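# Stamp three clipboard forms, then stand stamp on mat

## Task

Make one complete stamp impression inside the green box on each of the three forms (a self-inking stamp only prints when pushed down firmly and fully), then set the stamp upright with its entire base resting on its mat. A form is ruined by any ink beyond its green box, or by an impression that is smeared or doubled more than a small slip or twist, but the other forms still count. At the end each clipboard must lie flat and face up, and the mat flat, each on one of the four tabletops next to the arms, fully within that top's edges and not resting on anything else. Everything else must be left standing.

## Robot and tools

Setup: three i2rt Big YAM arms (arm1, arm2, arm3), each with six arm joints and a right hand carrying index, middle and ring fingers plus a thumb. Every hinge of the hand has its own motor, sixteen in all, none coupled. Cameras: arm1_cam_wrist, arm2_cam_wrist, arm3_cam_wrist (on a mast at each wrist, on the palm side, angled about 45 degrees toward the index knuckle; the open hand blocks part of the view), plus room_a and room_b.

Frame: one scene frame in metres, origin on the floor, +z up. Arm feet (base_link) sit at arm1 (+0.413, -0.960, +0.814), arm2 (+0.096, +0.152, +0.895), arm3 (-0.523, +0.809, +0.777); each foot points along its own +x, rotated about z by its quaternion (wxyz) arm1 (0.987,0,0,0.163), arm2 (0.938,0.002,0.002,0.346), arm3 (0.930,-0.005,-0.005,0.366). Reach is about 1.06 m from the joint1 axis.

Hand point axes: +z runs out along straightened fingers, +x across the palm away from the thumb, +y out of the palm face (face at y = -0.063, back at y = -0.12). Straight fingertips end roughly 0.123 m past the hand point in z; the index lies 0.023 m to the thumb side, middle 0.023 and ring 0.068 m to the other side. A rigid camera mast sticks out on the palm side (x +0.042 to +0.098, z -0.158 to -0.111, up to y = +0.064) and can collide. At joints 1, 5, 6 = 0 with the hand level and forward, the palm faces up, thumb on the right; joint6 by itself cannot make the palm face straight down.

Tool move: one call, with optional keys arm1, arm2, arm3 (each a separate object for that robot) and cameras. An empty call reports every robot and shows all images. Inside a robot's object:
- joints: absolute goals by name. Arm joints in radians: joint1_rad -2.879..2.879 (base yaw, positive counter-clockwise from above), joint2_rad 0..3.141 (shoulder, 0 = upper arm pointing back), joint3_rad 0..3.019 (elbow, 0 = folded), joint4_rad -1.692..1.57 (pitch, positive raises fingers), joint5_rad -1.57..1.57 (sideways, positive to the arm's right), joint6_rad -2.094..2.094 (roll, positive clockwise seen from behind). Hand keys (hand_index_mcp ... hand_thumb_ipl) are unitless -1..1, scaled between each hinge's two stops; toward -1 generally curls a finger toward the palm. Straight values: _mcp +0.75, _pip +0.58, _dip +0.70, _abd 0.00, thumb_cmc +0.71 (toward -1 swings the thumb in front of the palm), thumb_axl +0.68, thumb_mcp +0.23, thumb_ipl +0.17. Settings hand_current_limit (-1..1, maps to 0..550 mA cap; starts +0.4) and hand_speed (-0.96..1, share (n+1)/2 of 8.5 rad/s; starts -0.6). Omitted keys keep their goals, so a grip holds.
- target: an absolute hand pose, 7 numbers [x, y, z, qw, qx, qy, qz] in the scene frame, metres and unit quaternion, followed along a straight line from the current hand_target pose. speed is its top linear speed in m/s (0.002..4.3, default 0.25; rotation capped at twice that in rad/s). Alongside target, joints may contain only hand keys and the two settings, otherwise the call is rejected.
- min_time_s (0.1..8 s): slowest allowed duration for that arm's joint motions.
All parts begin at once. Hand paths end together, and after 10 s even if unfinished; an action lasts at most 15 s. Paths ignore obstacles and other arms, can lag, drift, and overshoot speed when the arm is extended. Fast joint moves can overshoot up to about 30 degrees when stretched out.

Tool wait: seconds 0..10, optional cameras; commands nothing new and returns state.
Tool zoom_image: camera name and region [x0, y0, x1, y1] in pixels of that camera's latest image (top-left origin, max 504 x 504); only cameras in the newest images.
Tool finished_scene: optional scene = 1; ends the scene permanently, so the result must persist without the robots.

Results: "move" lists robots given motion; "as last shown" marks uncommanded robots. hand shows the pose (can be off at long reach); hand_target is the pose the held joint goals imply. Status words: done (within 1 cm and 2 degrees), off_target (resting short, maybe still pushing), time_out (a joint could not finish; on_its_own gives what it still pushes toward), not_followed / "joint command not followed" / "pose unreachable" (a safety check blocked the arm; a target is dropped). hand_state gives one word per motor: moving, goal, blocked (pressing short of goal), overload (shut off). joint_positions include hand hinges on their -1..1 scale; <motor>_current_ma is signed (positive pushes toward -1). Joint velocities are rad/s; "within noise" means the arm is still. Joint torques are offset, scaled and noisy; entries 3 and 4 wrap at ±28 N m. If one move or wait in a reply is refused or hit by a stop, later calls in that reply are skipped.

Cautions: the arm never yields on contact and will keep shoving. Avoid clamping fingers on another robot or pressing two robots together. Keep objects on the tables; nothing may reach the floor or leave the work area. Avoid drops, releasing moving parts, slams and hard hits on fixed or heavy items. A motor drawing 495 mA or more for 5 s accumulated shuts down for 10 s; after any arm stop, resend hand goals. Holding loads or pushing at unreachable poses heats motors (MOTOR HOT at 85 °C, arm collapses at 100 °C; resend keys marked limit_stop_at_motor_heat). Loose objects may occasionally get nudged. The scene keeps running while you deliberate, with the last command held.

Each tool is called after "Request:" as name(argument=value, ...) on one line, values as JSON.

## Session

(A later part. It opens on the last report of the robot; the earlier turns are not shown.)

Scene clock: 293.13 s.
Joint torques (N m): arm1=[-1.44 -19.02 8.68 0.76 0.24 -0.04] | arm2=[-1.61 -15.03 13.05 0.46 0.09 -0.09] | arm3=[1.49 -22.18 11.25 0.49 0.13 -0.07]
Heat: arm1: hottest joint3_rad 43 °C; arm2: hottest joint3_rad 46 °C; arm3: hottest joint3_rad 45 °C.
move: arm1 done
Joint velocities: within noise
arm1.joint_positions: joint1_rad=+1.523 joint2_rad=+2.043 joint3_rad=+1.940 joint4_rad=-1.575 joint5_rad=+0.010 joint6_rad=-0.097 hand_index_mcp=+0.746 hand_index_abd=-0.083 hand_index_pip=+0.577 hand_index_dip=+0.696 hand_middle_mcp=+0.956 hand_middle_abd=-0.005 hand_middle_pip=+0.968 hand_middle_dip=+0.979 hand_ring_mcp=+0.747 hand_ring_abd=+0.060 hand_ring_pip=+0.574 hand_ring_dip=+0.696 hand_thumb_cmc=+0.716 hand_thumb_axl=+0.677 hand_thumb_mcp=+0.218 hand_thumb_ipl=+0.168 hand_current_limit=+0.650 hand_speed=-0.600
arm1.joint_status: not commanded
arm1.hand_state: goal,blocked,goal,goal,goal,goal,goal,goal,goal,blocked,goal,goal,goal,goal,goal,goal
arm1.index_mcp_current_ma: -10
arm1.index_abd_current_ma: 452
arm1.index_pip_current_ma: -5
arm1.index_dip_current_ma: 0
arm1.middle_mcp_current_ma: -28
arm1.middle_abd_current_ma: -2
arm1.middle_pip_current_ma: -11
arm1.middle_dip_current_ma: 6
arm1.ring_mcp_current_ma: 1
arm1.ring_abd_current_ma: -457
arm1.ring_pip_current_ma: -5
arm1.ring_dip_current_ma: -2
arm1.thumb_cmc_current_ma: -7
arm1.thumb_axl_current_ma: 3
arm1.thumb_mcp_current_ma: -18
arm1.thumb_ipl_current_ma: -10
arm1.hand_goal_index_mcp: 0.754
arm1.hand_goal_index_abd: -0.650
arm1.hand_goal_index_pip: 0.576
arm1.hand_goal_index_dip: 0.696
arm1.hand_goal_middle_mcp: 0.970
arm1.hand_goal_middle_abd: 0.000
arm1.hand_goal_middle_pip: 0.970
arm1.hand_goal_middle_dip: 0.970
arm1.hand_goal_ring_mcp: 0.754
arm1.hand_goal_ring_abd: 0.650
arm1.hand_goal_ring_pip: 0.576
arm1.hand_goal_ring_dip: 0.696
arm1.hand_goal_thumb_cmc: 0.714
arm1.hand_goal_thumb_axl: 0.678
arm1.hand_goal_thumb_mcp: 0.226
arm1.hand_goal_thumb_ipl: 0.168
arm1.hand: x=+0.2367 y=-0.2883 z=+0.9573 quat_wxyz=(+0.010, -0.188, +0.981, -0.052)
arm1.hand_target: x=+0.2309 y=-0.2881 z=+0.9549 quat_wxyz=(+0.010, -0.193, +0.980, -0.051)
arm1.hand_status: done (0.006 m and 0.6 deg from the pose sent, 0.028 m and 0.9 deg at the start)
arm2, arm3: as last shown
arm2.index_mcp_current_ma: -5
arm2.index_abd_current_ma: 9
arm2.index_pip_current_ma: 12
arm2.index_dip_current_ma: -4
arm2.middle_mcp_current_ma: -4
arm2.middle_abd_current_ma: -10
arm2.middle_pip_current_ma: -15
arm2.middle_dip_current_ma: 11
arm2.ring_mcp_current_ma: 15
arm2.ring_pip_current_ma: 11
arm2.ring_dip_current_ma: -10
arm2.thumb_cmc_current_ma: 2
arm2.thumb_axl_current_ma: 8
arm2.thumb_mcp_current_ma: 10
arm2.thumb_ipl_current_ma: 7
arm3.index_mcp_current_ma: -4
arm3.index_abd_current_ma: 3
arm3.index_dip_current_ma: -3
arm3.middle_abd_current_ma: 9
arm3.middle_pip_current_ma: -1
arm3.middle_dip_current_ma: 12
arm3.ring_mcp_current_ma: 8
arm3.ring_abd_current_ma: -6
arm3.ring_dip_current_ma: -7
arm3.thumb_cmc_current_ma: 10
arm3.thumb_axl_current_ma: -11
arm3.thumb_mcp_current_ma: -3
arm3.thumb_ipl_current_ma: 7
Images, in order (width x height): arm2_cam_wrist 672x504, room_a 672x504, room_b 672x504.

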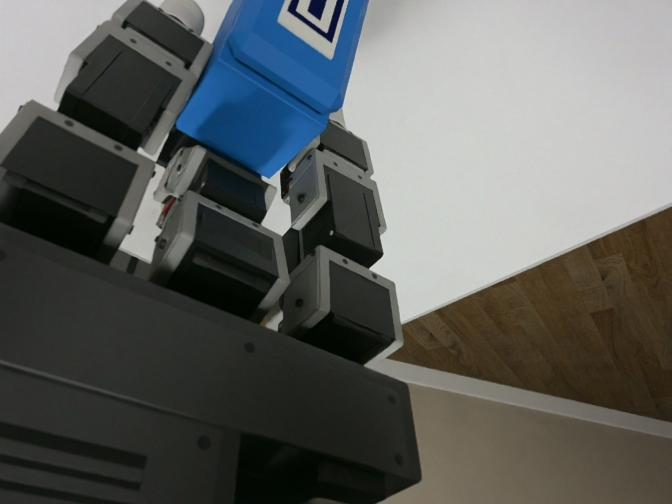

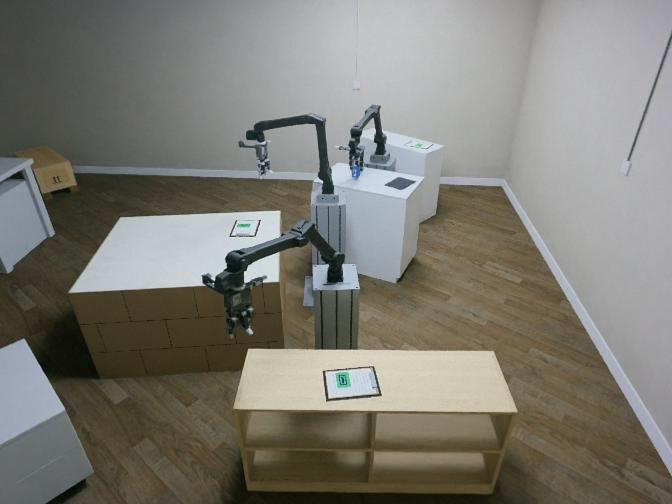

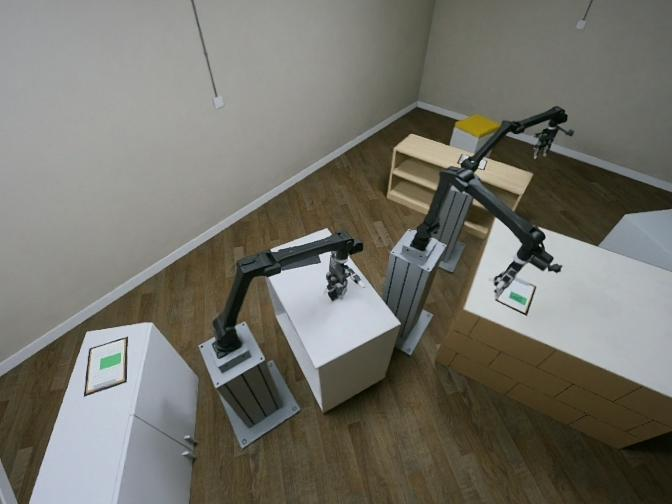

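Request:
move(arm1={"target": [0.231, -0.288, 0.935, 0.0101, -0.1931, 0.9798, -0.0513], "speed": 0.05}, cameras=["arm2_cam_wrist","room_a"])

Request:
zoom_image(camera="room_a", region=[335, 150, 375, 190])

Scene clock: 294.17 s.
Joint torques (N m): arm1=[-1.49 -18.37 8.13 0.83 0.23 -0.05] | arm2=[-1.61 -15.03 13.05 0.46 0.1 -0.08] | arm3=[1.44 -22.18 11.26 0.46 0.14 -0.07]
Heat: arm1: hottest joint3_rad 42 °C; arm2: hottest joint3_rad 46 °C; arm3: hottest joint3_rad 45 °C.
move: arm1 done
Joint velocities: within noise
arm1.joint_positions: joint1_rad=+1.523 joint2_rad=+2.046 joint3_rad=+1.906 joint4_rad=-1.529 joint5_rad=+0.010 joint6_rad=-0.097 hand_index_mcp=+0.744 hand_index_abd=-0.083 hand_index_pip=+0.580 hand_index_dip=+0.696 hand_middle_mcp=+0.962 hand_middle_abd=-0.004 hand_middle_pip=+0.973 hand_middle_dip=+0.979 hand_ring_mcp=+0.746 hand_ring_abd=+0.061 hand_ring_pip=+0.576 hand_ring_dip=+0.696 hand_thumb_cmc=+0.716 hand_thumb_axl=+0.677 hand_thumb_mcp=+0.218 hand_thumb_ipl=+0.168 hand_current_limit=+0.650 hand_speed=-0.600
arm1.joint_status: not commanded
arm1.hand_state: goal,blocked,goal,goal,goal,goal,goal,goal,goal,blocked,goal,goal,goal,goal,goal,goal
arm1.index_mcp_current_ma: -13
arm1.index_abd_current_ma: 456
arm1.index_pip_current_ma: 4
arm1.index_dip_current_ma: -1
arm1.middle_mcp_current_ma: -17
arm1.middle_abd_current_ma: -1
arm1.middle_pip_current_ma: -4
arm1.middle_dip_current_ma: 12
arm1.ring_mcp_current_ma: -2
arm1.ring_abd_current_ma: -450
arm1.ring_pip_current_ma: 0
arm1.ring_dip_current_ma: 3
arm1.thumb_cmc_current_ma: -9
arm1.thumb_axl_current_ma: 4
arm1.thumb_mcp_current_ma: -18
arm1.thumb_ipl_current_ma: -5
arm1.hand_goal_index_mcp: 0.754
arm1.hand_goal_index_abd: -0.650
arm1.hand_goal_index_pip: 0.576
arm1.hand_goal_index_dip: 0.696
arm1.hand_goal_middle_mcp: 0.970
arm1.hand_goal_middle_abd: 0.000
arm1.hand_goal_middle_pip: 0.970
arm1.hand_goal_middle_dip: 0.970
arm1.hand_goal_ring_mcp: 0.754
arm1.hand_goal_ring_abd: 0.650
arm1.hand_goal_ring_pip: 0.576
arm1.hand_goal_ring_dip: 0.696
arm1.hand_goal_thumb_cmc: 0.714
arm1.hand_goal_thumb_axl: 0.678
arm1.hand_goal_thumb_mcp: 0.226
arm1.hand_goal_thumb_ipl: 0.168
arm1.hand: x=+0.2363 y=-0.2869 z=+0.9431 quat_wxyz=(+0.010, -0.188, +0.981, -0.048)
arm1.hand_target: x=+0.2309 y=-0.2881 z=+0.9350 quat_wxyz=(+0.010, -0.193, +0.980, -0.051)
arm1.hand_status: done (0.010 m and 0.7 deg from the pose sent, 0.023 m and 0.7 deg at the start)
arm2, arm3: as last shown
arm2.index_abd_current_ma: -20
arm2.index_pip_current_ma: 10
arm2.index_dip_current_ma: -21
arm2.middle_mcp_current_ma: -12
arm2.middle_abd_current_ma: 5
arm2.middle_pip_current_ma: -12
arm2.middle_dip_current_ma: 4
arm2.ring_mcp_current_ma: 13
arm2.ring_abd_current_ma: -10
arm2.ring_pip_current_ma: 4
arm2.ring_dip_current_ma: -7
arm2.thumb_cmc_current_ma: 4
arm2.thumb_axl_current_ma: -10
arm2.thumb_mcp_current_ma: 4
arm2.thumb_ipl_current_ma: -9
arm3.index_mcp_current_ma: 1
arm3.index_abd_current_ma: 4
arm3.index_pip_current_ma: 1
arm3.index_dip_current_ma: -7
arm3.middle_abd_current_ma: 7
arm3.middle_pip_current_ma: 0
arm3.ring_mcp_current_ma: 5
arm3.ring_abd_current_ma: -4
arm3.ring_pip_current_ma: 2
arm3.ring_dip_current_ma: -4
arm3.thumb_cmc_current_ma: 11
arm3.thumb_axl_current_ma: -7
arm3.thumb_mcp_current_ma: -2
arm3.thumb_ipl_current_ma: 6
Images, in order (width x height): arm2_cam_wrist 672x504, room_a 672x504.

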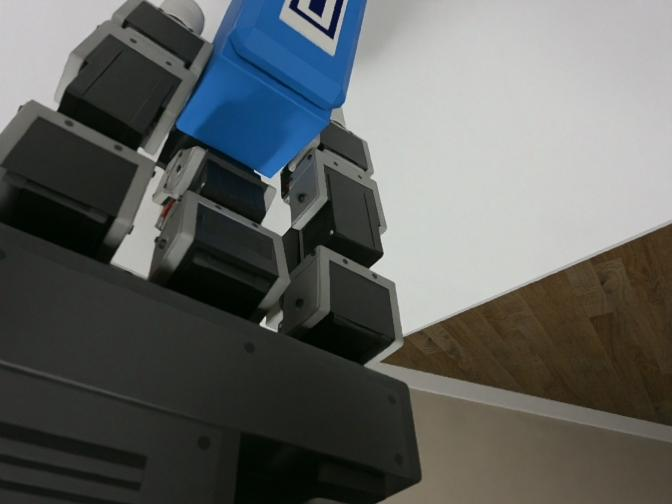

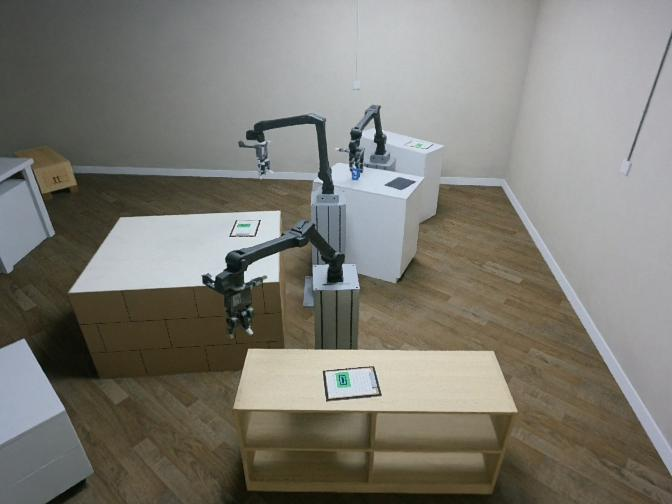

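Scaled by 12.600.

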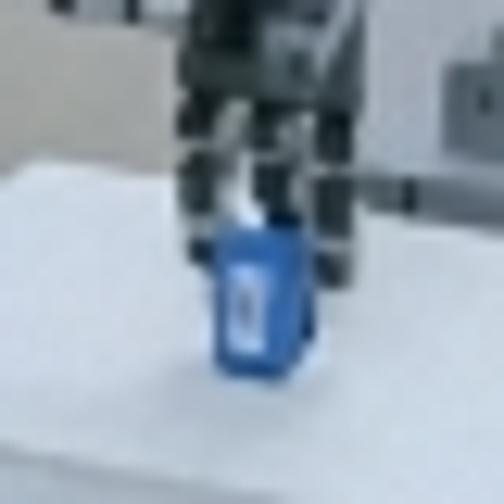

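Request:
move(arm1={"target": [0.231, -0.288, 0.918, 0.0101, -0.1931, 0.9798, -0.0513], "speed": 0.05}, cameras=["arm2_cam_wrist","room_a"])

Request:
zoom_image(camera="room_a", region=[335, 150, 375, 190])

Request:
zoom_image(camera="arm2_cam_wrist", region=[140, 0, 440, 225])

Scene clock: 295.33 s.
Joint torques (N m): arm1=[-1.44 -17.79 6.67 1.18 0.23 -0.05] | arm2=[-1.61 -15.03 13.04 0.46 0.1 -0.09] | arm3=[1.61 -22.18 11.26 0.49 0.15 -0.07]
Heat: arm1: hottest joint3_rad 42 °C; arm2: hottest joint3_rad 46 °C; arm3: hottest joint3_rad 45 °C.
move: arm1 off_target
Joint velocities: within noise
arm1.joint_positions: joint1_rad=+1.523 joint2_rad=+2.046 joint3_rad=+1.894 joint4_rad=-1.499 joint5_rad=+0.010 joint6_rad=-0.097 hand_index_mcp=+0.746 hand_index_abd=-0.083 hand_index_pip=+0.584 hand_index_dip=+0.696 hand_middle_mcp=+1.000 hand_middle_abd=-0.005 hand_middle_pip=+0.978 hand_middle_dip=+0.992 hand_ring_mcp=+0.748 hand_ring_abd=+0.061 hand_ring_pip=+0.583 hand_ring_dip=+0.696 hand_thumb_cmc=+0.716 hand_thumb_axl=+0.677 hand_thumb_mcp=+0.218 hand_thumb_ipl=+0.168 hand_current_limit=+0.650 hand_speed=-0.600
arm1.joint_status: not commanded
arm1.hand_state: goal,blocked,goal,goal,blocked,goal,goal,blocked,goal,blocked,goal,goal,goal,goal,goal,goal
arm1.index_mcp_current_ma: -9
arm1.index_abd_current_ma: 456
arm1.index_pip_current_ma: 7
arm1.index_dip_current_ma: 4
arm1.middle_mcp_current_ma: 29
arm1.middle_abd_current_ma: 0
arm1.middle_pip_current_ma: 0
arm1.middle_dip_current_ma: 28
arm1.ring_mcp_current_ma: 0
arm1.ring_abd_current_ma: -457
arm1.ring_pip_current_ma: 7
arm1.ring_dip_current_ma: -2
arm1.thumb_cmc_current_ma: -3
arm1.thumb_axl_current_ma: 7
arm1.thumb_mcp_current_ma: -21
arm1.thumb_ipl_current_ma: -5
arm1.hand_goal_index_mcp: 0.754
arm1.hand_goal_index_abd: -0.650
arm1.hand_goal_index_pip: 0.576
arm1.hand_goal_index_dip: 0.696
arm1.hand_goal_middle_mcp: 0.970
arm1.hand_goal_middle_abd: 0.000
arm1.hand_goal_middle_pip: 0.970
arm1.hand_goal_middle_dip: 0.970
arm1.hand_goal_ring_mcp: 0.754
arm1.hand_goal_ring_abd: 0.650
arm1.hand_goal_ring_pip: 0.576
arm1.hand_goal_ring_dip: 0.696
arm1.hand_goal_thumb_cmc: 0.714
arm1.hand_goal_thumb_axl: 0.678
arm1.hand_goal_thumb_mcp: 0.226
arm1.hand_goal_thumb_ipl: 0.168
arm1.hand: x=+0.2352 y=-0.2833 z=+0.9396 quat_wxyz=(+0.009, -0.188, +0.981, -0.039)
arm1.hand_target: x=+0.2311 y=-0.2885 z=+0.9183 quat_wxyz=(+0.010, -0.193, +0.980, -0.052)
arm1.hand_status: off_target (0.023 m and 1.5 deg from the pose sent, 0.026 m and 0.8 deg at the start)
arm2, arm3: as last shown
arm2.index_mcp_current_ma: 9
arm2.index_abd_current_ma: -4
arm2.index_pip_current_ma: 3
arm2.index_dip_current_ma: -2
arm2.middle_mcp_current_ma: -26
arm2.middle_abd_current_ma: 8
arm2.middle_pip_current_ma: 5
arm2.ring_mcp_current_ma: 12
arm2.ring_abd_current_ma: 14
arm2.ring_pip_current_ma: 7
arm2.ring_dip_current_ma: -3
arm2.thumb_cmc_current_ma: 2
arm2.thumb_axl_current_ma: -5
arm2.thumb_mcp_current_ma: -14
arm2.thumb_ipl_current_ma: 9
arm3.index_mcp_current_ma: -2
arm3.index_pip_current_ma: 2
arm3.index_dip_current_ma: -6
arm3.middle_mcp_current_ma: -11
arm3.middle_abd_current_ma: 9
arm3.middle_pip_current_ma: -7
arm3.middle_dip_current_ma: 11
arm3.ring_mcp_current_ma: 6
arm3.ring_abd_current_ma: -8
arm3.ring_pip_current_ma: 1
arm3.ring_dip_current_ma: -3
arm3.thumb_cmc_current_ma: 9
arm3.thumb_mcp_current_ma: 0
arm3.thumb_ipl_current_ma: 5
Images, in order (width x height): arm2_cam_wrist 672x504, room_a 672x504.

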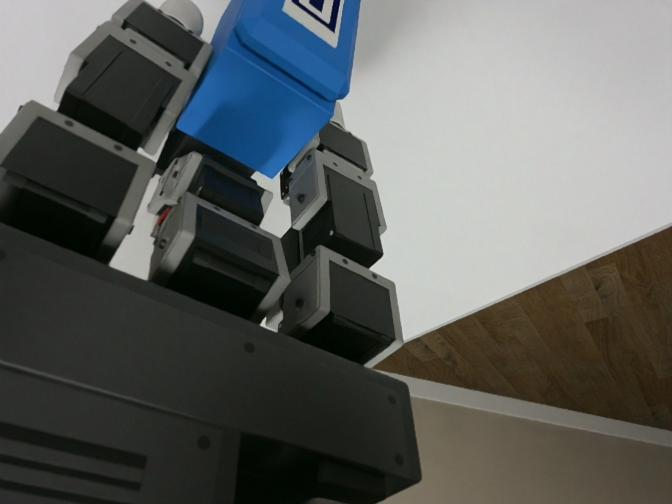

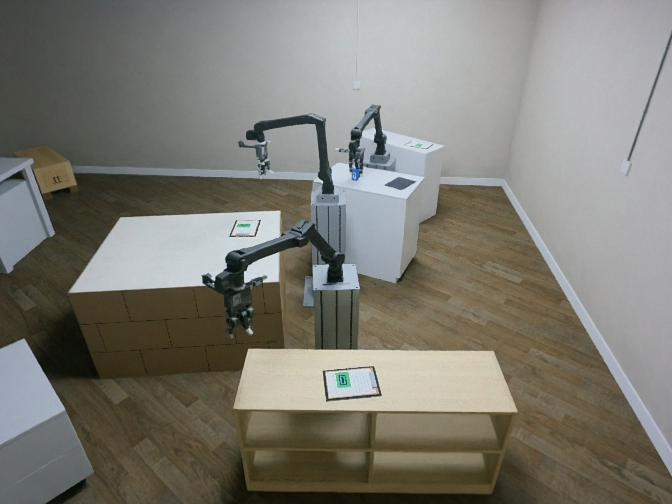

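Scaled by 12.600.

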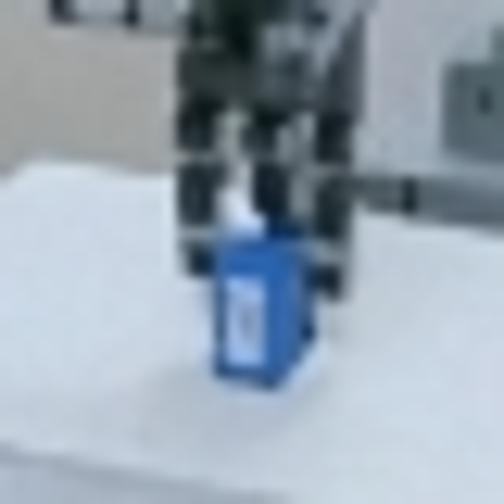

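Scaled by 1.680.

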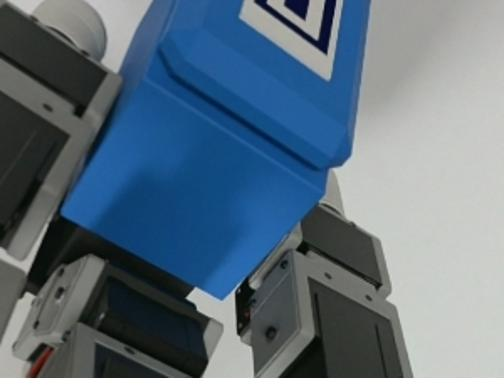

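Request:
move(arm1={"target": [0.2335, -0.285, 0.942, 0.0085, -0.1931, 0.9798, -0.0430], "speed": 0.05})

Request:
move(arm1={"joints": {"hand_index_abd": 0.0, "hand_ring_abd": 0.0}}, cameras=["arm2_cam_wrist","room_a"])

Request:
zoom_image(camera="room_a", region=[335, 150, 375, 190])

Request:
zoom_image(camera="arm2_cam_wrist", region=[140, 0, 440, 225])

Scene clock: 296.77 s.
Joint torques (N m): arm1=[-1.96 -19.25 9.24 0.28 0.17 -0.1] | arm2=[-1.61 -15.03 13.05 0.46 0.09 -0.09] | arm3=[1.55 -22.24 11.25 0.44 0.14 -0.07]
Heat: arm1: hottest joint3_rad 42 °C; arm2: hottest joint3_rad 46 °C; arm3: hottest joint3_rad 45 °C.
move: arm1 done
Joint velocities: within noise
arm1.joint_positions: joint1_rad=+1.523 joint2_rad=+2.046 joint3_rad=+1.894 joint4_rad=-1.507 joint5_rad=+0.010 joint6_rad=-0.097 hand_index_mcp=+0.734 hand_index_abd=-0.083 hand_index_pip=+0.575 hand_index_dip=+0.691 hand_middle_mcp=+1.000 hand_middle_abd=-0.005 hand_middle_pip=+0.976 hand_middle_dip=+0.992 hand_ring_mcp=+0.736 hand_ring_abd=+0.061 hand_ring_pip=+0.573 hand_ring_dip=+0.687 hand_thumb_cmc=+0.716 hand_thumb_axl=+0.677 hand_thumb_mcp=+0.218 hand_thumb_ipl=+0.168 hand_current_limit=+0.650 hand_speed=-0.600
arm1.joint_status: not commanded
arm1.hand_state: blocked,blocked,goal,goal,blocked,goal,goal,blocked,goal,blocked,goal,goal,goal,goal,goal,goal
arm1.index_mcp_current_ma: -26
arm1.index_abd_current_ma: 456
arm1.index_pip_current_ma: -4
arm1.index_dip_current_ma: -2
arm1.middle_mcp_current_ma: 33
arm1.middle_abd_current_ma: -3
arm1.middle_pip_current_ma: -3
arm1.middle_dip_current_ma: 23
arm1.ring_mcp_current_ma: -16
arm1.ring_abd_current_ma: -454
arm1.ring_pip_current_ma: -2
arm1.ring_dip_current_ma: -6
arm1.thumb_cmc_current_ma: -9
arm1.thumb_axl_current_ma: 10
arm1.thumb_mcp_current_ma: -22
arm1.thumb_ipl_current_ma: -6
arm1.hand_goal_index_mcp: 0.754
arm1.hand_goal_index_abd: -0.650
arm1.hand_goal_index_pip: 0.576
arm1.hand_goal_index_dip: 0.696
arm1.hand_goal_middle_mcp: 0.970
arm1.hand_goal_middle_abd: 0.000
arm1.hand_goal_middle_pip: 0.970
arm1.hand_goal_middle_dip: 0.970
arm1.hand_goal_ring_mcp: 0.754
arm1.hand_goal_ring_abd: 0.650
arm1.hand_goal_ring_pip: 0.576
arm1.hand_goal_ring_dip: 0.696
arm1.hand_goal_thumb_cmc: 0.714
arm1.hand_goal_thumb_axl: 0.678
arm1.hand_goal_thumb_mcp: 0.226
arm1.hand_goal_thumb_ipl: 0.168
arm1.hand: x=+0.2358 y=-0.2852 z=+0.9391 quat_wxyz=(+0.009, -0.188, +0.981, -0.043)
arm1.hand_target: x=+0.2334 y=-0.2851 z=+0.9419 quat_wxyz=(+0.008, -0.193, +0.980, -0.043)
arm1.hand_status: done (0.004 m and 0.6 deg from the pose sent, 0.003 m and 0.8 deg at the start)
arm2.joint_positions: joint1_rad=-0.297 joint2_rad=+1.646 joint3_rad=+1.447 joint4_rad=-1.379 joint5_rad=-0.004 joint6_rad=+0.010 hand_index_mcp=+0.758 hand_index_abd=-0.021 hand_index_pip=+0.579 hand_index_dip=+0.695 hand_middle_mcp=+0.956 hand_middle_abd=-0.004 hand_middle_pip=+0.961 hand_middle_dip=+0.965 hand_ring_mcp=+0.759 hand_ring_abd=+0.012 hand_ring_pip=+0.573 hand_ring_dip=+0.687 hand_thumb_cmc=+0.727 hand_thumb_axl=+0.677 hand_thumb_mcp=+0.214 hand_thumb_ipl=+0.168 hand_current_limit=+0.400 hand_speed=-0.600
arm2.joint_status: not commanded
arm2.hand_state: goal,blocked,goal,goal,goal,goal,goal,goal,goal,goal,goal,goal,goal,goal,goal,goal
arm2.index_mcp_current_ma: 1
arm2.index_abd_current_ma: -25
arm2.index_pip_current_ma: -18
arm2.index_dip_current_ma: 19
arm2.middle_mcp_current_ma: -25
arm2.middle_abd_current_ma: 9
arm2.middle_pip_current_ma: -10
arm2.middle_dip_current_ma: 0
arm2.ring_mcp_current_ma: 19
arm2.ring_abd_current_ma: -1
arm2.ring_pip_current_ma: 1
arm2.ring_dip_current_ma: 0
arm2.thumb_cmc_current_ma: 28
arm2.thumb_axl_current_ma: 6
arm2.thumb_mcp_current_ma: -2
arm2.thumb_ipl_current_ma: -14
arm2.hand_goal_index_mcp: 0.754
arm2.hand_goal_index_abd: 0.000
arm2.hand_goal_index_pip: 0.576
arm2.hand_goal_index_dip: 0.696
arm2.hand_goal_middle_mcp: 0.970
arm2.hand_goal_middle_abd: 0.000
arm2.hand_goal_middle_pip: 0.970
arm2.hand_goal_middle_dip: 0.970
arm2.hand_goal_ring_mcp: 0.754
arm2.hand_goal_ring_abd: 0.000
arm2.hand_goal_ring_pip: 0.576
arm2.hand_goal_ring_dip: 0.696
arm2.hand_goal_thumb_cmc: 0.714
arm2.hand_goal_thumb_axl: 0.678
arm2.hand_goal_thumb_mcp: 0.226
arm2.hand_goal_thumb_ipl: 0.168
arm2.hand: x=+0.6339 y=+0.3596 z=+1.0719 quat_wxyz=(-0.007, +0.553, +0.833, -0.002)
arm2.hand_target: x=+0.6459 y=+0.3624 z=+1.0996 quat_wxyz=(+0.008, +0.553, +0.833, +0.019)
arm2.hand_status: not commanded
arm3.joint_positions: joint1_rad=+0.904 joint2_rad=+2.229 joint3_rad=+2.433 joint4_rad=-1.685 joint5_rad=+0.008 joint6_rad=+1.581 hand_index_mcp=+0.748 hand_index_abd=+0.003 hand_index_pip=+0.571 hand_index_dip=+0.701 hand_middle_mcp=+0.960 hand_middle_abd=+0.000 hand_middle_pip=+0.966 hand_middle_dip=+0.968 hand_ring_mcp=+0.748 hand_ring_abd=+0.007 hand_ring_pip=+0.570 hand_ring_dip=+0.698 hand_thumb_cmc=+0.719 hand_thumb_axl=+0.677 hand_thumb_mcp=+0.221 hand_thumb_ipl=+0.168 hand_current_limit=+0.400 hand_speed=-0.600
arm3.joint_status: not commanded
arm3.hand_state: goal,goal,goal,goal,goal,goal,goal,goal,goal,goal,goal,goal,goal,goal,goal,goal
arm3.index_mcp_current_ma: -3
arm3.index_abd_current_ma: 4
arm3.index_pip_current_ma: 2
arm3.index_dip_current_ma: -5
arm3.middle_mcp_current_ma: -14
arm3.middle_abd_current_ma: 7
arm3.middle_pip_current_ma: -7
arm3.middle_dip_current_ma: 8
arm3.ring_mcp_current_ma: 6
arm3.ring_abd_current_ma: -5
arm3.ring_pip_current_ma: 3
arm3.ring_dip_current_ma: -4
arm3.thumb_cmc_current_ma: 9
arm3.thumb_axl_current_ma: -8
arm3.thumb_mcp_current_ma: -2
arm3.thumb_ipl_current_ma: 9
arm3.hand_goal_index_mcp: 0.754
arm3.hand_goal_index_abd: 0.000
arm3.hand_goal_index_pip: 0.576
arm3.hand_goal_index_dip: 0.696
arm3.hand_goal_middle_mcp: 0.970
arm3.hand_goal_middle_abd: 0.000
arm3.hand_goal_middle_pip: 0.970
arm3.hand_goal_middle_dip: 0.970
arm3.hand_goal_ring_mcp: 0.754
arm3.hand_goal_ring_abd: 0.000
arm3.hand_goal_ring_pip: 0.576
arm3.hand_goal_ring_dip: 0.696
arm3.hand_goal_thumb_cmc: 0.714
arm3.hand_goal_thumb_axl: 0.678
arm3.hand_goal_thumb_mcp: 0.226
arm3.hand_goal_thumb_ipl: 0.168
arm3.hand: x=-0.4964 y=+1.4951 z=+0.9914 quat_wxyz=(-0.024, +0.680, +0.732, +0.036)
arm3.hand_target: x=-0.4940 y=+1.4990 z=+1.0070 quat_wxyz=(-0.033, +0.679, +0.732, +0.046)
arm3.hand_status: not commanded
pictures: none

Scene clock: 297.67 s.
Joint torques (N m): arm1=[-1.96 -19.37 9.22 0.38 0.18 -0.09] | arm2=[-1.61 -15.03 13.05 0.46 0.09 -0.08] | arm3=[1.55 -22.3 11.29 0.46 0.15 -0.07]
Heat: arm1: hottest joint3_rad 42 °C; arm2: hottest joint3_rad 46 °C; arm3: hottest joint3_rad 45 °C.
move: arm1 done
Joint velocities: within noise
arm1.joint_positions: joint1_rad=+1.523 joint2_rad=+2.046 joint3_rad=+1.894 joint4_rad=-1.510 joint5_rad=+0.010 joint6_rad=-0.097 hand_index_mcp=+0.734 hand_index_abd=-0.010 hand_index_pip=+0.575 hand_index_dip=+0.691 hand_middle_mcp=+0.996 hand_middle_abd=-0.005 hand_middle_pip=+0.973 hand_middle_dip=+0.987 hand_ring_mcp=+0.736 hand_ring_abd=+0.006 hand_ring_pip=+0.573 hand_ring_dip=+0.687 hand_thumb_cmc=+0.716 hand_thumb_axl=+0.677 hand_thumb_mcp=+0.218 hand_thumb_ipl=+0.168 hand_current_limit=+0.650 hand_speed=-0.600
arm1.joint_status: all done
arm1.hand_state: goal,goal,goal,goal,blocked,goal,goal,goal,goal,goal,goal,goal,goal,goal,goal,goal
arm1.index_mcp_current_ma: -24
arm1.index_abd_current_ma: -7
arm1.index_pip_current_ma: -7
arm1.index_dip_current_ma: -5
arm1.middle_mcp_current_ma: 23
arm1.middle_abd_current_ma: -2
arm1.middle_pip_current_ma: -4
arm1.middle_dip_current_ma: 19
arm1.ring_mcp_current_ma: -12
arm1.ring_abd_current_ma: 2
arm1.ring_pip_current_ma: -2
arm1.ring_dip_current_ma: -5
arm1.thumb_cmc_current_ma: -4
arm1.thumb_axl_current_ma: 6
arm1.thumb_mcp_current_ma: -13
arm1.thumb_ipl_current_ma: -4
arm1.hand_goal_index_mcp: 0.754
arm1.hand_goal_index_abd: 0.000
arm1.hand_goal_index_pip: 0.576
arm1.hand_goal_index_dip: 0.696
arm1.hand_goal_middle_mcp: 0.970
arm1.hand_goal_middle_abd: 0.000
arm1.hand_goal_middle_pip: 0.970
arm1.hand_goal_middle_dip: 0.970
arm1.hand_goal_ring_mcp: 0.754
arm1.hand_goal_ring_abd: 0.000
arm1.hand_goal_ring_pip: 0.576
arm1.hand_goal_ring_dip: 0.696
arm1.hand_goal_thumb_cmc: 0.714
arm1.hand_goal_thumb_axl: 0.678
arm1.hand_goal_thumb_mcp: 0.226
arm1.hand_goal_thumb_ipl: 0.168
arm1.hand: x=+0.2360 y=-0.2860 z=+0.9389 quat_wxyz=(+0.009, -0.188, +0.981, -0.045)
arm1.hand_target: x=+0.2334 y=-0.2851 z=+0.9419 quat_wxyz=(+0.008, -0.193, +0.980, -0.043)
arm1.hand_status: not commanded
arm2, arm3: as last shown
arm2.index_mcp_current_ma: -1
arm2.index_abd_current_ma: -24
arm2.index_pip_current_ma: 2
arm2.index_dip_current_ma: -15
arm2.middle_mcp_current_ma: -16
arm2.middle_abd_current_ma: 2
arm2.middle_pip_current_ma: -12
arm2.middle_dip_current_ma: -11
arm2.ring_mcp_current_ma: 3
arm2.ring_abd_current_ma: -5
arm2.ring_pip_current_ma: 6
arm2.ring_dip_current_ma: 11
arm2.thumb_cmc_current_ma: 0
arm2.thumb_axl_current_ma: 8
arm2.thumb_ipl_current_ma: -12
arm3.index_mcp_current_ma: -4
arm3.index_abd_current_ma: 7
arm3.index_pip_current_ma: -3
arm3.index_dip_current_ma: -2
arm3.middle_mcp_current_ma: -15
arm3.middle_abd_current_ma: 8
arm3.middle_pip_current_ma: -5
arm3.middle_dip_current_ma: 6
arm3.ring_mcp_current_ma: 8
arm3.ring_abd_current_ma: -8
arm3.ring_pip_current_ma: 4
arm3.ring_dip_current_ma: -6
arm3.thumb_cmc_current_ma: 12
arm3.thumb_axl_current_ma: -13
arm3.thumb_mcp_current_ma: -3
arm3.thumb_ipl_current_ma: 8
Images, in order (width x height): arm2_cam_wrist 672x504, room_a 672x504.

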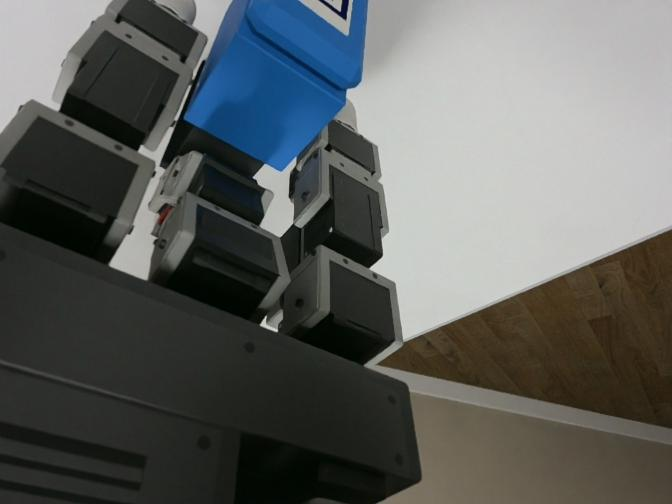

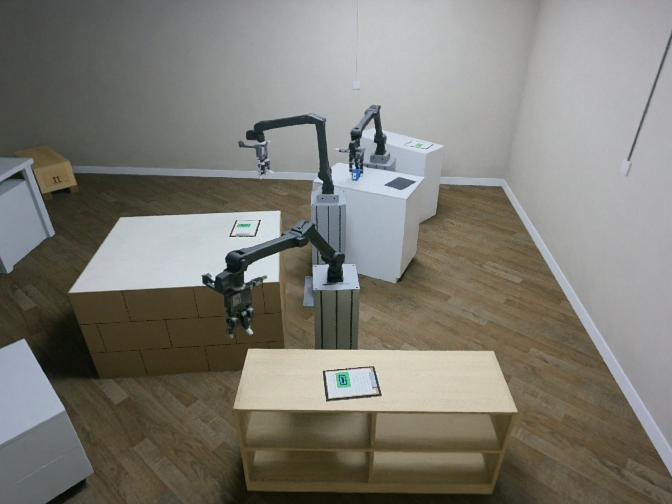

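Scaled by 12.600.

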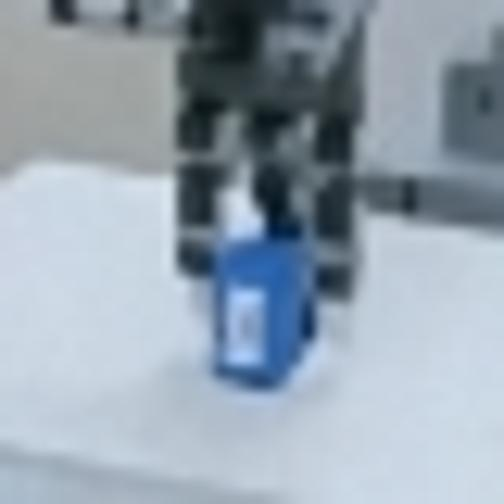

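Scaled by 1.680.

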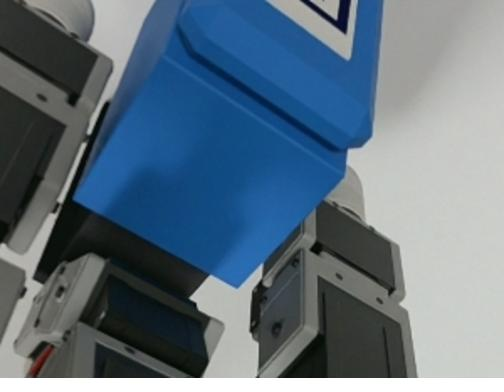

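Request:
move(arm1={"target": [0.2375, -0.295, 0.950, 0.0085, -0.1931, 0.9798, -0.0430], "speed": 0.05})

Request:
move(arm1={"target": [0.2355, -0.295, 1.10, 0.0, -0.1931, 0.981, 0.0], "speed": 0.12}, cameras=["arm2_cam_wrist","room_a"])

Request:
zoom_image(camera="room_a", region=[335, 150, 375, 190])

Request:
zoom_image(camera="arm2_cam_wrist", region=[140, 0, 440, 225])

Scene clock: 300.30 s.
Joint torques (N m): arm1=[-1.96 -21.07 7.76 0.38 0.2 -0.09] | arm2=[-1.55 -15.03 13.05 0.46 0.09 -0.08] | arm3=[1.49 -22.07 11.21 0.42 0.15 -0.06]
Heat: arm1: hottest joint3_rad 42 °C; arm2: hottest joint3_rad 46 °C; arm3: hottest joint3_rad 45 °C.
move: arm1 off_target
Joint velocities: within noise
arm1.joint_positions: joint1_rad=+1.523 joint2_rad=+2.034 joint3_rad=+1.878 joint4_rad=-1.510 joint5_rad=+0.010 joint6_rad=-0.099 hand_index_mcp=+0.734 hand_index_abd=-0.010 hand_index_pip=+0.575 hand_index_dip=+0.691 hand_middle_mcp=+0.969 hand_middle_abd=-0.004 hand_middle_pip=+0.971 hand_middle_dip=+0.985 hand_ring_mcp=+0.736 hand_ring_abd=+0.006 hand_ring_pip=+0.573 hand_ring_dip=+0.687 hand_thumb_cmc=+0.716 hand_thumb_axl=+0.677 hand_thumb_mcp=+0.218 hand_thumb_ipl=+0.168 hand_current_limit=+0.650 hand_speed=-0.600
arm1.joint_status: not commanded
arm1.hand_state: goal,goal,goal,goal,goal,goal,goal,goal,goal,goal,goal,goal,goal,goal,goal,goal
arm1.index_mcp_current_ma: -23
arm1.index_abd_current_ma: -6
arm1.index_pip_current_ma: -6
arm1.index_dip_current_ma: -1
arm1.middle_mcp_current_ma: -7
arm1.middle_abd_current_ma: 1
arm1.middle_pip_current_ma: -7
arm1.middle_dip_current_ma: 20
arm1.ring_mcp_current_ma: -13
arm1.ring_abd_current_ma: 5
arm1.ring_pip_current_ma: -2
arm1.ring_dip_current_ma: -11
arm1.thumb_cmc_current_ma: -1
arm1.thumb_axl_current_ma: 6
arm1.thumb_mcp_current_ma: -20
arm1.thumb_ipl_current_ma: -9
arm1.hand_goal_index_mcp: 0.754
arm1.hand_goal_index_abd: 0.000
arm1.hand_goal_index_pip: 0.576
arm1.hand_goal_index_dip: 0.696
arm1.hand_goal_middle_mcp: 0.970
arm1.hand_goal_middle_abd: 0.000
arm1.hand_goal_middle_pip: 0.970
arm1.hand_goal_middle_dip: 0.970
arm1.hand_goal_ring_mcp: 0.754
arm1.hand_goal_ring_abd: 0.000
arm1.hand_goal_ring_pip: 0.576
arm1.hand_goal_ring_dip: 0.696
arm1.hand_goal_thumb_cmc: 0.714
arm1.hand_goal_thumb_axl: 0.678
arm1.hand_goal_thumb_mcp: 0.226
arm1.hand_goal_thumb_ipl: 0.168
arm1.hand: x=+0.2372 y=-0.2905 z=+0.9404 quat_wxyz=(+0.009, -0.189, +0.981, -0.046)
arm1.hand_target: x=+0.2373 y=-0.2950 z=+0.9499 quat_wxyz=(+0.008, -0.193, +0.980, -0.043)
arm1.hand_status: off_target (0.011 m and 0.7 deg from the pose sent, 0.014 m and 0.6 deg at the start)
arm2, arm3: as last shown
arm2.index_mcp_current_ma: -5
arm2.index_abd_current_ma: 4
arm2.index_pip_current_ma: 1
arm2.index_dip_current_ma: 14
arm2.middle_mcp_current_ma: -20
arm2.middle_abd_current_ma: 18
arm2.middle_pip_current_ma: -15
arm2.middle_dip_current_ma: -12
arm2.ring_mcp_current_ma: 14
arm2.ring_abd_current_ma: 3
arm2.ring_pip_current_ma: 16
arm2.ring_dip_current_ma: 5
arm2.thumb_cmc_current_ma: 8
arm2.thumb_axl_current_ma: 2
arm2.thumb_mcp_current_ma: 7
arm2.thumb_ipl_current_ma: -21
arm3.index_mcp_current_ma: -5
arm3.index_abd_current_ma: 9
arm3.index_pip_current_ma: -1
arm3.index_dip_current_ma: -7
arm3.middle_mcp_current_ma: -8
arm3.middle_abd_current_ma: 6
arm3.middle_pip_current_ma: -1
arm3.middle_dip_current_ma: 11
arm3.ring_mcp_current_ma: 7
arm3.ring_abd_current_ma: -7
arm3.ring_pip_current_ma: 0
arm3.ring_dip_current_ma: -5
arm3.thumb_cmc_current_ma: 16
arm3.thumb_axl_current_ma: -10
arm3.thumb_mcp_current_ma: -1
arm3.thumb_ipl_current_ma: 11
pictures: none

Scene clock: 302.20 s.
Joint torques (N m): arm1=[-1.96 -19.6 13.18 0.46 0.08 -0.1] | arm2=[-1.55 -15.03 13.05 0.47 0.1 -0.09] | arm3=[1.44 -22.12 11.25 0.46 0.15 -0.07]
Heat: arm1: hottest joint3_rad 42 °C; arm2: hottest joint3_rad 46 °C; arm3: hottest joint3_rad 45 °C.
move: arm1 off_target
Joint velocities: within noise
arm1.joint_positions: joint1_rad=+1.523 joint2_rad=+1.921 joint3_rad=+2.008 joint4_rad=-1.672 joint5_rad=+0.005 joint6_rad=-0.099 hand_index_mcp=+0.735 hand_index_abd=-0.010 hand_index_pip=+0.575 hand_index_dip=+0.691 hand_middle_mcp=+0.938 hand_middle_abd=-0.003 hand_middle_pip=+0.966 hand_middle_dip=+0.976 hand_ring_mcp=+0.737 hand_ring_abd=+0.006 hand_ring_pip=+0.573 hand_ring_dip=+0.687 hand_thumb_cmc=+0.716 hand_thumb_axl=+0.677 hand_thumb_mcp=+0.218 hand_thumb_ipl=+0.168 hand_current_limit=+0.650 hand_speed=-0.600
arm1.joint_status: not commanded
arm1.hand_state: goal,goal,goal,goal,blocked,goal,goal,goal,goal,goal,goal,goal,goal,goal,goal,goal
arm1.index_mcp_current_ma: -27
arm1.index_abd_current_ma: -11
arm1.index_pip_current_ma: -2
arm1.index_dip_current_ma: 2
arm1.middle_mcp_current_ma: -47
arm1.middle_abd_current_ma: -4
arm1.middle_pip_current_ma: -10
arm1.middle_dip_current_ma: 1
arm1.ring_mcp_current_ma: -14
arm1.ring_abd_current_ma: -2
arm1.ring_pip_current_ma: -5
arm1.ring_dip_current_ma: -3
arm1.thumb_cmc_current_ma: -9
arm1.thumb_axl_current_ma: 6
arm1.thumb_mcp_current_ma: -21
arm1.thumb_ipl_current_ma: -6
arm1.hand_goal_index_mcp: 0.754
arm1.hand_goal_index_abd: 0.000
arm1.hand_goal_index_pip: 0.576
arm1.hand_goal_index_dip: 0.696
arm1.hand_goal_middle_mcp: 0.970
arm1.hand_goal_middle_abd: 0.000
arm1.hand_goal_middle_pip: 0.970
arm1.hand_goal_middle_dip: 0.970
arm1.hand_goal_ring_mcp: 0.754
arm1.hand_goal_ring_abd: 0.000
arm1.hand_goal_ring_pip: 0.576
arm1.hand_goal_ring_dip: 0.696
arm1.hand_goal_thumb_cmc: 0.714
arm1.hand_goal_thumb_axl: 0.678
arm1.hand_goal_thumb_mcp: 0.226
arm1.hand_goal_thumb_ipl: 0.168
arm1.hand: x=+0.2398 y=-0.3031 z=+1.0623 quat_wxyz=(+0.003, -0.189, +0.982, -0.006)
arm1.hand_target: x=+0.2360 y=-0.2969 z=+1.0995 quat_wxyz=(-0.001, -0.193, +0.981, +0.026)
arm1.hand_status: off_target (0.039 m and 1.0 deg from the pose sent, 0.160 m and 5.4 deg at the start; a joint's target at an end of its range on 29 of 57 steps)
arm2, arm3: as last shown
arm2.index_mcp_current_ma: -12
arm2.index_abd_current_ma: 2
arm2.index_pip_current_ma: -3
arm2.index_dip_current_ma: -5
arm2.middle_mcp_current_ma: -26
arm2.middle_abd_current_ma: -6
arm2.middle_pip_current_ma: 0
arm2.middle_dip_current_ma: 14
arm2.ring_mcp_current_ma: 10
arm2.ring_abd_current_ma: -5
arm2.ring_pip_current_ma: 12
arm2.ring_dip_current_ma: 2
arm2.thumb_cmc_current_ma: 13
arm2.thumb_axl_current_ma: -14
arm2.thumb_mcp_current_ma: 19
arm2.thumb_ipl_current_ma: 1
arm3.index_mcp_current_ma: -2
arm3.index_dip_current_ma: -6
arm3.middle_mcp_current_ma: -11
arm3.middle_abd_current_ma: 7
arm3.middle_pip_current_ma: -3
arm3.middle_dip_current_ma: 8
arm3.ring_mcp_current_ma: 2
arm3.ring_abd_current_ma: -5
arm3.ring_pip_current_ma: 2
arm3.thumb_cmc_current_ma: 10
arm3.thumb_axl_current_ma: -11
arm3.thumb_mcp_current_ma: -2
arm3.thumb_ipl_current_ma: 6
Images, in order (width x height): arm2_cam_wrist 672x504, room_a 672x504.

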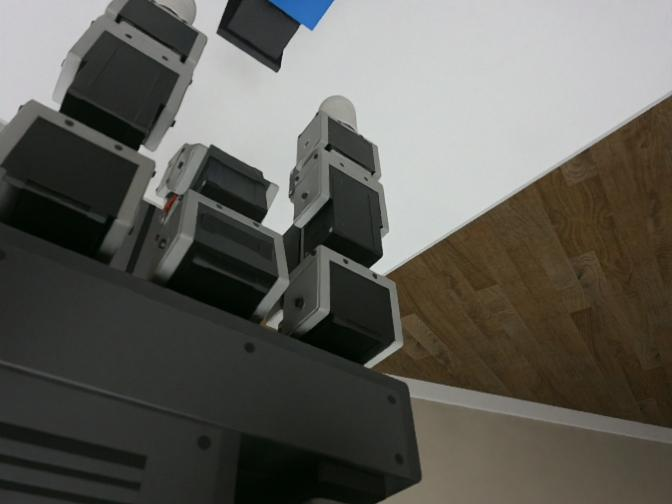

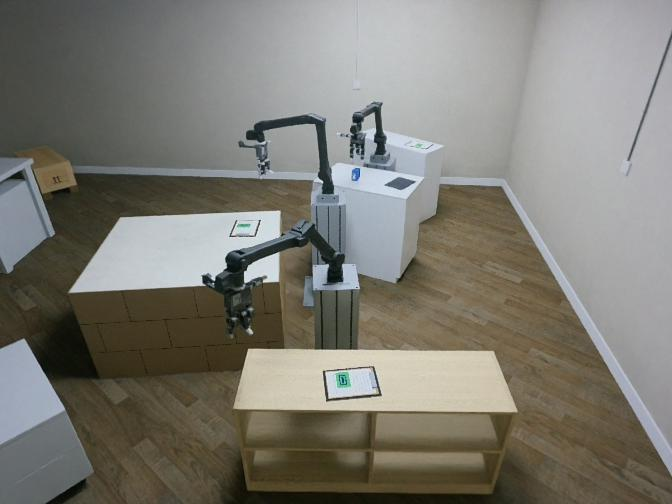

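Scaled by 12.600.

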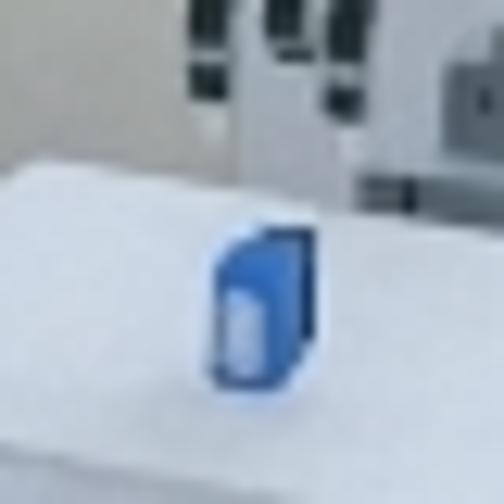

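Scaled by 1.680.

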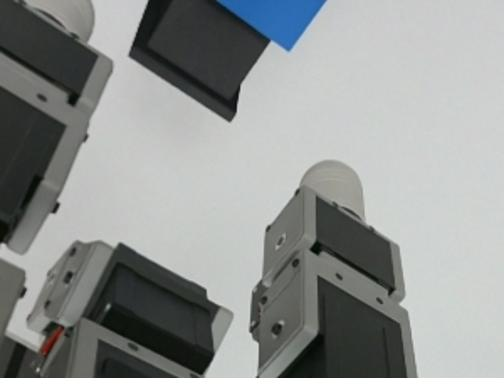

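Request:
move(arm1={"target": [0.214, -0.242, 1.09, 0.0, -0.1931, 0.981, 0.025], "speed": 0.15, "joints": {"hand_middle_mcp": 0.754, "hand_middle_pip": -0.98, "hand_middle_dip": -0.15}}, cameras=["arm2_cam_wrist"])

Request:
zoom_image(camera="arm2_cam_wrist", region=[140, 0, 440, 225])

Scene clock: 304.77 s.
Joint torques (N m): arm1=[-1.26 -19.72 13.55 0.68 0.27 -0.03] | arm2=[-1.61 -15.03 13.04 0.47 0.1 -0.08] | arm3=[1.55 -22.3 11.23 0.5 0.15 -0.07]
Heat: arm1: hottest joint3_rad 43 °C; arm2: hottest joint3_rad 46 °C; arm3: hottest joint3_rad 45 °C.
move: arm1 off_target
Joint velocities: within noise
arm1.joint_positions: joint1_rad=+1.523 joint2_rad=+2.054 joint3_rad=+2.206 joint4_rad=-1.675 joint5_rad=+0.005 joint6_rad=-0.099 hand_index_mcp=+0.736 hand_index_abd=-0.010 hand_index_pip=+0.575 hand_index_dip=+0.691 hand_middle_mcp=+0.754 hand_middle_abd=-0.003 hand_middle_pip=-0.961 hand_middle_dip=-0.144 hand_ring_mcp=+0.737 hand_ring_abd=+0.006 hand_ring_pip=+0.573 hand_ring_dip=+0.687 hand_thumb_cmc=+0.716 hand_thumb_axl=+0.677 hand_thumb_mcp=+0.218 hand_thumb_ipl=+0.168 hand_current_limit=+0.650 hand_speed=-0.600
arm1.joint_status: all done
arm1.hand_state: goal,goal,goal,goal,goal,goal,goal,goal,goal,goal,goal,goal,goal,goal,goal,goal
arm1.index_mcp_current_ma: -27
arm1.index_abd_current_ma: -9
arm1.index_pip_current_ma: -7
arm1.index_dip_current_ma: 0
arm1.middle_mcp_current_ma: -9
arm1.middle_abd_current_ma: -7
arm1.middle_pip_current_ma: 14
arm1.middle_dip_current_ma: 5
arm1.ring_mcp_current_ma: -16
arm1.ring_abd_current_ma: 3
arm1.ring_pip_current_ma: 0
arm1.ring_dip_current_ma: -12
arm1.thumb_cmc_current_ma: -2
arm1.thumb_axl_current_ma: 10
arm1.thumb_mcp_current_ma: -18
arm1.thumb_ipl_current_ma: -10
arm1.hand_goal_index_mcp: 0.754
arm1.hand_goal_index_abd: 0.000
arm1.hand_goal_index_pip: 0.576
arm1.hand_goal_index_dip: 0.696
arm1.hand_goal_middle_mcp: 0.754
arm1.hand_goal_middle_abd: 0.000
arm1.hand_goal_middle_pip: -0.980
arm1.hand_goal_middle_dip: -0.150
arm1.hand_goal_ring_mcp: 0.754
arm1.hand_goal_ring_abd: 0.000
arm1.hand_goal_ring_pip: 0.576
arm1.hand_goal_ring_dip: 0.696
arm1.hand_goal_thumb_cmc: 0.714
arm1.hand_goal_thumb_axl: 0.678
arm1.hand_goal_thumb_mcp: 0.226
arm1.hand_goal_thumb_ipl: 0.168
arm1.hand: x=+0.2246 y=-0.2506 z=+1.0643 quat_wxyz=(+0.000, -0.189, +0.982, +0.025)
arm1.hand_target: x=+0.2144 y=-0.2438 z=+1.0895 quat_wxyz=(-0.002, -0.193, +0.980, +0.050)
arm1.hand_status: off_target (0.029 m and 0.5 deg from the pose sent, 0.072 m and 3.7 deg at the start; a joint's target at an end of its range on 54 of 55 steps)
arm2, arm3: as last shown
arm2.index_mcp_current_ma: 17
arm2.index_abd_current_ma: -14
arm2.index_pip_current_ma: 26
arm2.index_dip_current_ma: -3
arm2.middle_mcp_current_ma: -24
arm2.middle_abd_current_ma: -7
arm2.middle_pip_current_ma: -1
arm2.middle_dip_current_ma: 16
arm2.ring_mcp_current_ma: 27
arm2.ring_abd_current_ma: 8
arm2.ring_pip_current_ma: 13
arm2.ring_dip_current_ma: -8
arm2.thumb_cmc_current_ma: 10
arm2.thumb_axl_current_ma: -5
arm2.thumb_mcp_current_ma: 6
arm2.thumb_ipl_current_ma: 0
arm3.index_mcp_current_ma: -5
arm3.index_abd_current_ma: 4
arm3.index_pip_current_ma: 1
arm3.index_dip_current_ma: -4
arm3.middle_mcp_current_ma: -9
arm3.middle_dip_current_ma: 11
arm3.ring_mcp_current_ma: 7
arm3.ring_abd_current_ma: -6
arm3.ring_pip_current_ma: 4
arm3.ring_dip_current_ma: -4
arm3.thumb_cmc_current_ma: 11
arm3.thumb_axl_current_ma: -12
arm3.thumb_mcp_current_ma: -3
arm3.thumb_ipl_current_ma: 8
Images, in order (width x height): arm2_cam_wrist 672x504.

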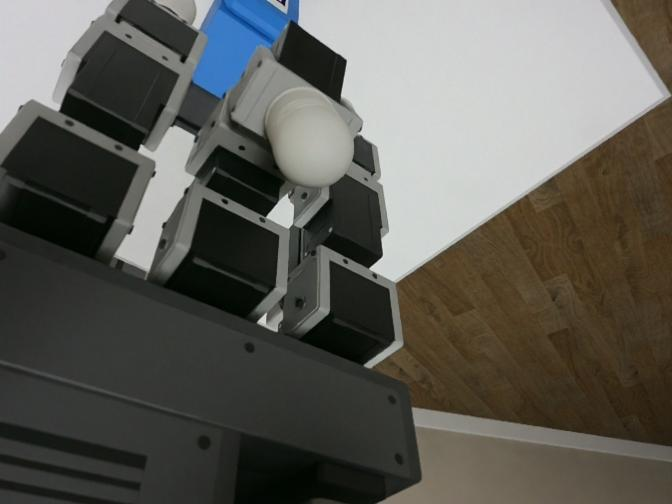

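Scaled by 1.680.

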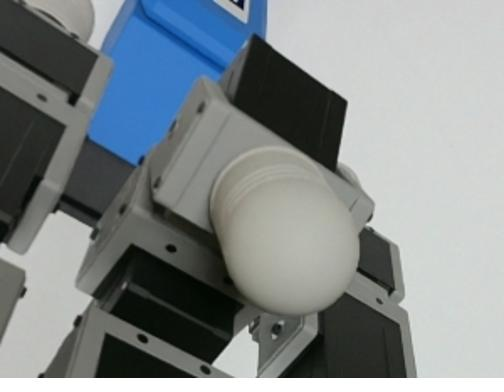

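Request:
move(arm1={"target": [0.220, -0.268, 1.035, 0.0, -0.1931, 0.981, 0.015], "speed": 0.1}, cameras=["arm2_cam_wrist"])

Request:
zoom_image(camera="arm2_cam_wrist", region=[140, 0, 440, 225])

Scene clock: 307.30 s.
Joint torques (N m): arm1=[-0.97 -22.07 8.77 1.02 0.12 0.02] | arm2=[-1.61 -15.03 13.05 0.46 0.09 -0.09] | arm3=[1.67 -22.24 11.28 0.46 0.16 -0.07]
Heat: arm1: hottest joint3_rad 43 °C; arm2: hottest joint3_rad 46 °C; arm3: hottest joint3_rad 45 °C.
move: arm1 off_target
Joint velocities: within noise
arm1.joint_positions: joint1_rad=+1.523 joint2_rad=+2.031 joint3_rad=+2.060 joint4_rad=-1.601 joint5_rad=+0.005 joint6_rad=-0.099 hand_index_mcp=+0.736 hand_index_abd=-0.010 hand_index_pip=+0.575 hand_index_dip=+0.691 hand_middle_mcp=+0.754 hand_middle_abd=-0.003 hand_middle_pip=-0.961 hand_middle_dip=-0.144 hand_ring_mcp=+0.737 hand_ring_abd=+0.006 hand_ring_pip=+0.573 hand_ring_dip=+0.687 hand_thumb_cmc=+0.716 hand_thumb_axl=+0.677 hand_thumb_mcp=+0.218 hand_thumb_ipl=+0.168 hand_current_limit=+0.650 hand_speed=-0.600
arm1.joint_status: not commanded
arm1.hand_state: goal,goal,goal,goal,goal,goal,goal,goal,goal,goal,goal,goal,goal,goal,goal,goal
arm1.index_mcp_current_ma: -24
arm1.index_abd_current_ma: -9
arm1.index_pip_current_ma: -5
arm1.index_dip_current_ma: 0
arm1.middle_mcp_current_ma: -10
arm1.middle_abd_current_ma: 1
arm1.middle_pip_current_ma: 15
arm1.middle_dip_current_ma: 8
arm1.ring_mcp_current_ma: -14
arm1.ring_abd_current_ma: 1
arm1.ring_pip_current_ma: -3
arm1.ring_dip_current_ma: -11
arm1.thumb_cmc_current_ma: -5
arm1.thumb_axl_current_ma: 13
arm1.thumb_mcp_current_ma: -20
arm1.thumb_ipl_current_ma: -10
arm1.hand_goal_index_mcp: 0.754
arm1.hand_goal_index_abd: 0.000
arm1.hand_goal_index_pip: 0.576
arm1.hand_goal_index_dip: 0.696
arm1.hand_goal_middle_mcp: 0.754
arm1.hand_goal_middle_abd: 0.000
arm1.hand_goal_middle_pip: -0.980
arm1.hand_goal_middle_dip: -0.150
arm1.hand_goal_ring_mcp: 0.754
arm1.hand_goal_ring_abd: 0.000
arm1.hand_goal_ring_pip: 0.576
arm1.hand_goal_ring_dip: 0.696
arm1.hand_goal_thumb_cmc: 0.714
arm1.hand_goal_thumb_axl: 0.678
arm1.hand_goal_thumb_mcp: 0.226
arm1.hand_goal_thumb_ipl: 0.168
arm1.hand: x=+0.2288 y=-0.2649 z=+1.0179 quat_wxyz=(+0.002, -0.189, +0.982, +0.000)
arm1.hand_target: x=+0.2200 y=-0.2681 z=+1.0348 quat_wxyz=(+0.000, -0.193, +0.981, +0.015)
arm1.hand_status: off_target (0.019 m and 1.8 deg from the pose sent, 0.034 m and 1.2 deg at the start)
arm2, arm3: as last shown
arm2.index_mcp_current_ma: 7
arm2.index_abd_current_ma: -21
arm2.index_pip_current_ma: 0
arm2.index_dip_current_ma: 8
arm2.middle_mcp_current_ma: -12
arm2.middle_abd_current_ma: 7
arm2.middle_pip_current_ma: -15
arm2.middle_dip_current_ma: 10
arm2.ring_mcp_current_ma: 15
arm2.ring_abd_current_ma: 18
arm2.ring_pip_current_ma: 14
arm2.ring_dip_current_ma: 6
arm2.thumb_cmc_current_ma: 22
arm2.thumb_axl_current_ma: -4
arm2.thumb_mcp_current_ma: 2
arm2.thumb_ipl_current_ma: -3
arm3.index_mcp_current_ma: -4
arm3.index_abd_current_ma: 5
arm3.index_pip_current_ma: -3
arm3.middle_mcp_current_ma: -11
arm3.middle_abd_current_ma: 4
arm3.ring_mcp_current_ma: 5
arm3.ring_abd_current_ma: -8
arm3.ring_dip_current_ma: -7
arm3.thumb_cmc_current_ma: 12
arm3.thumb_axl_current_ma: -10
arm3.thumb_ipl_current_ma: 6
Images, in order (width x height): arm2_cam_wrist 672x504.

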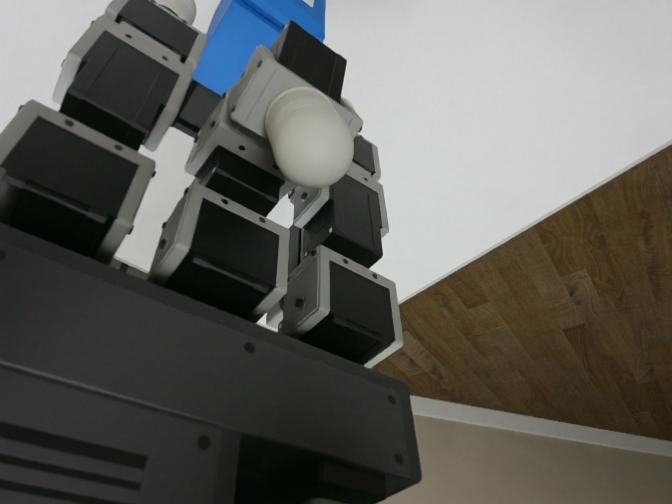

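Scaled by 1.680.

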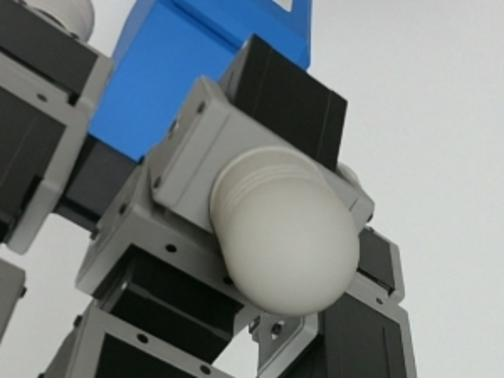

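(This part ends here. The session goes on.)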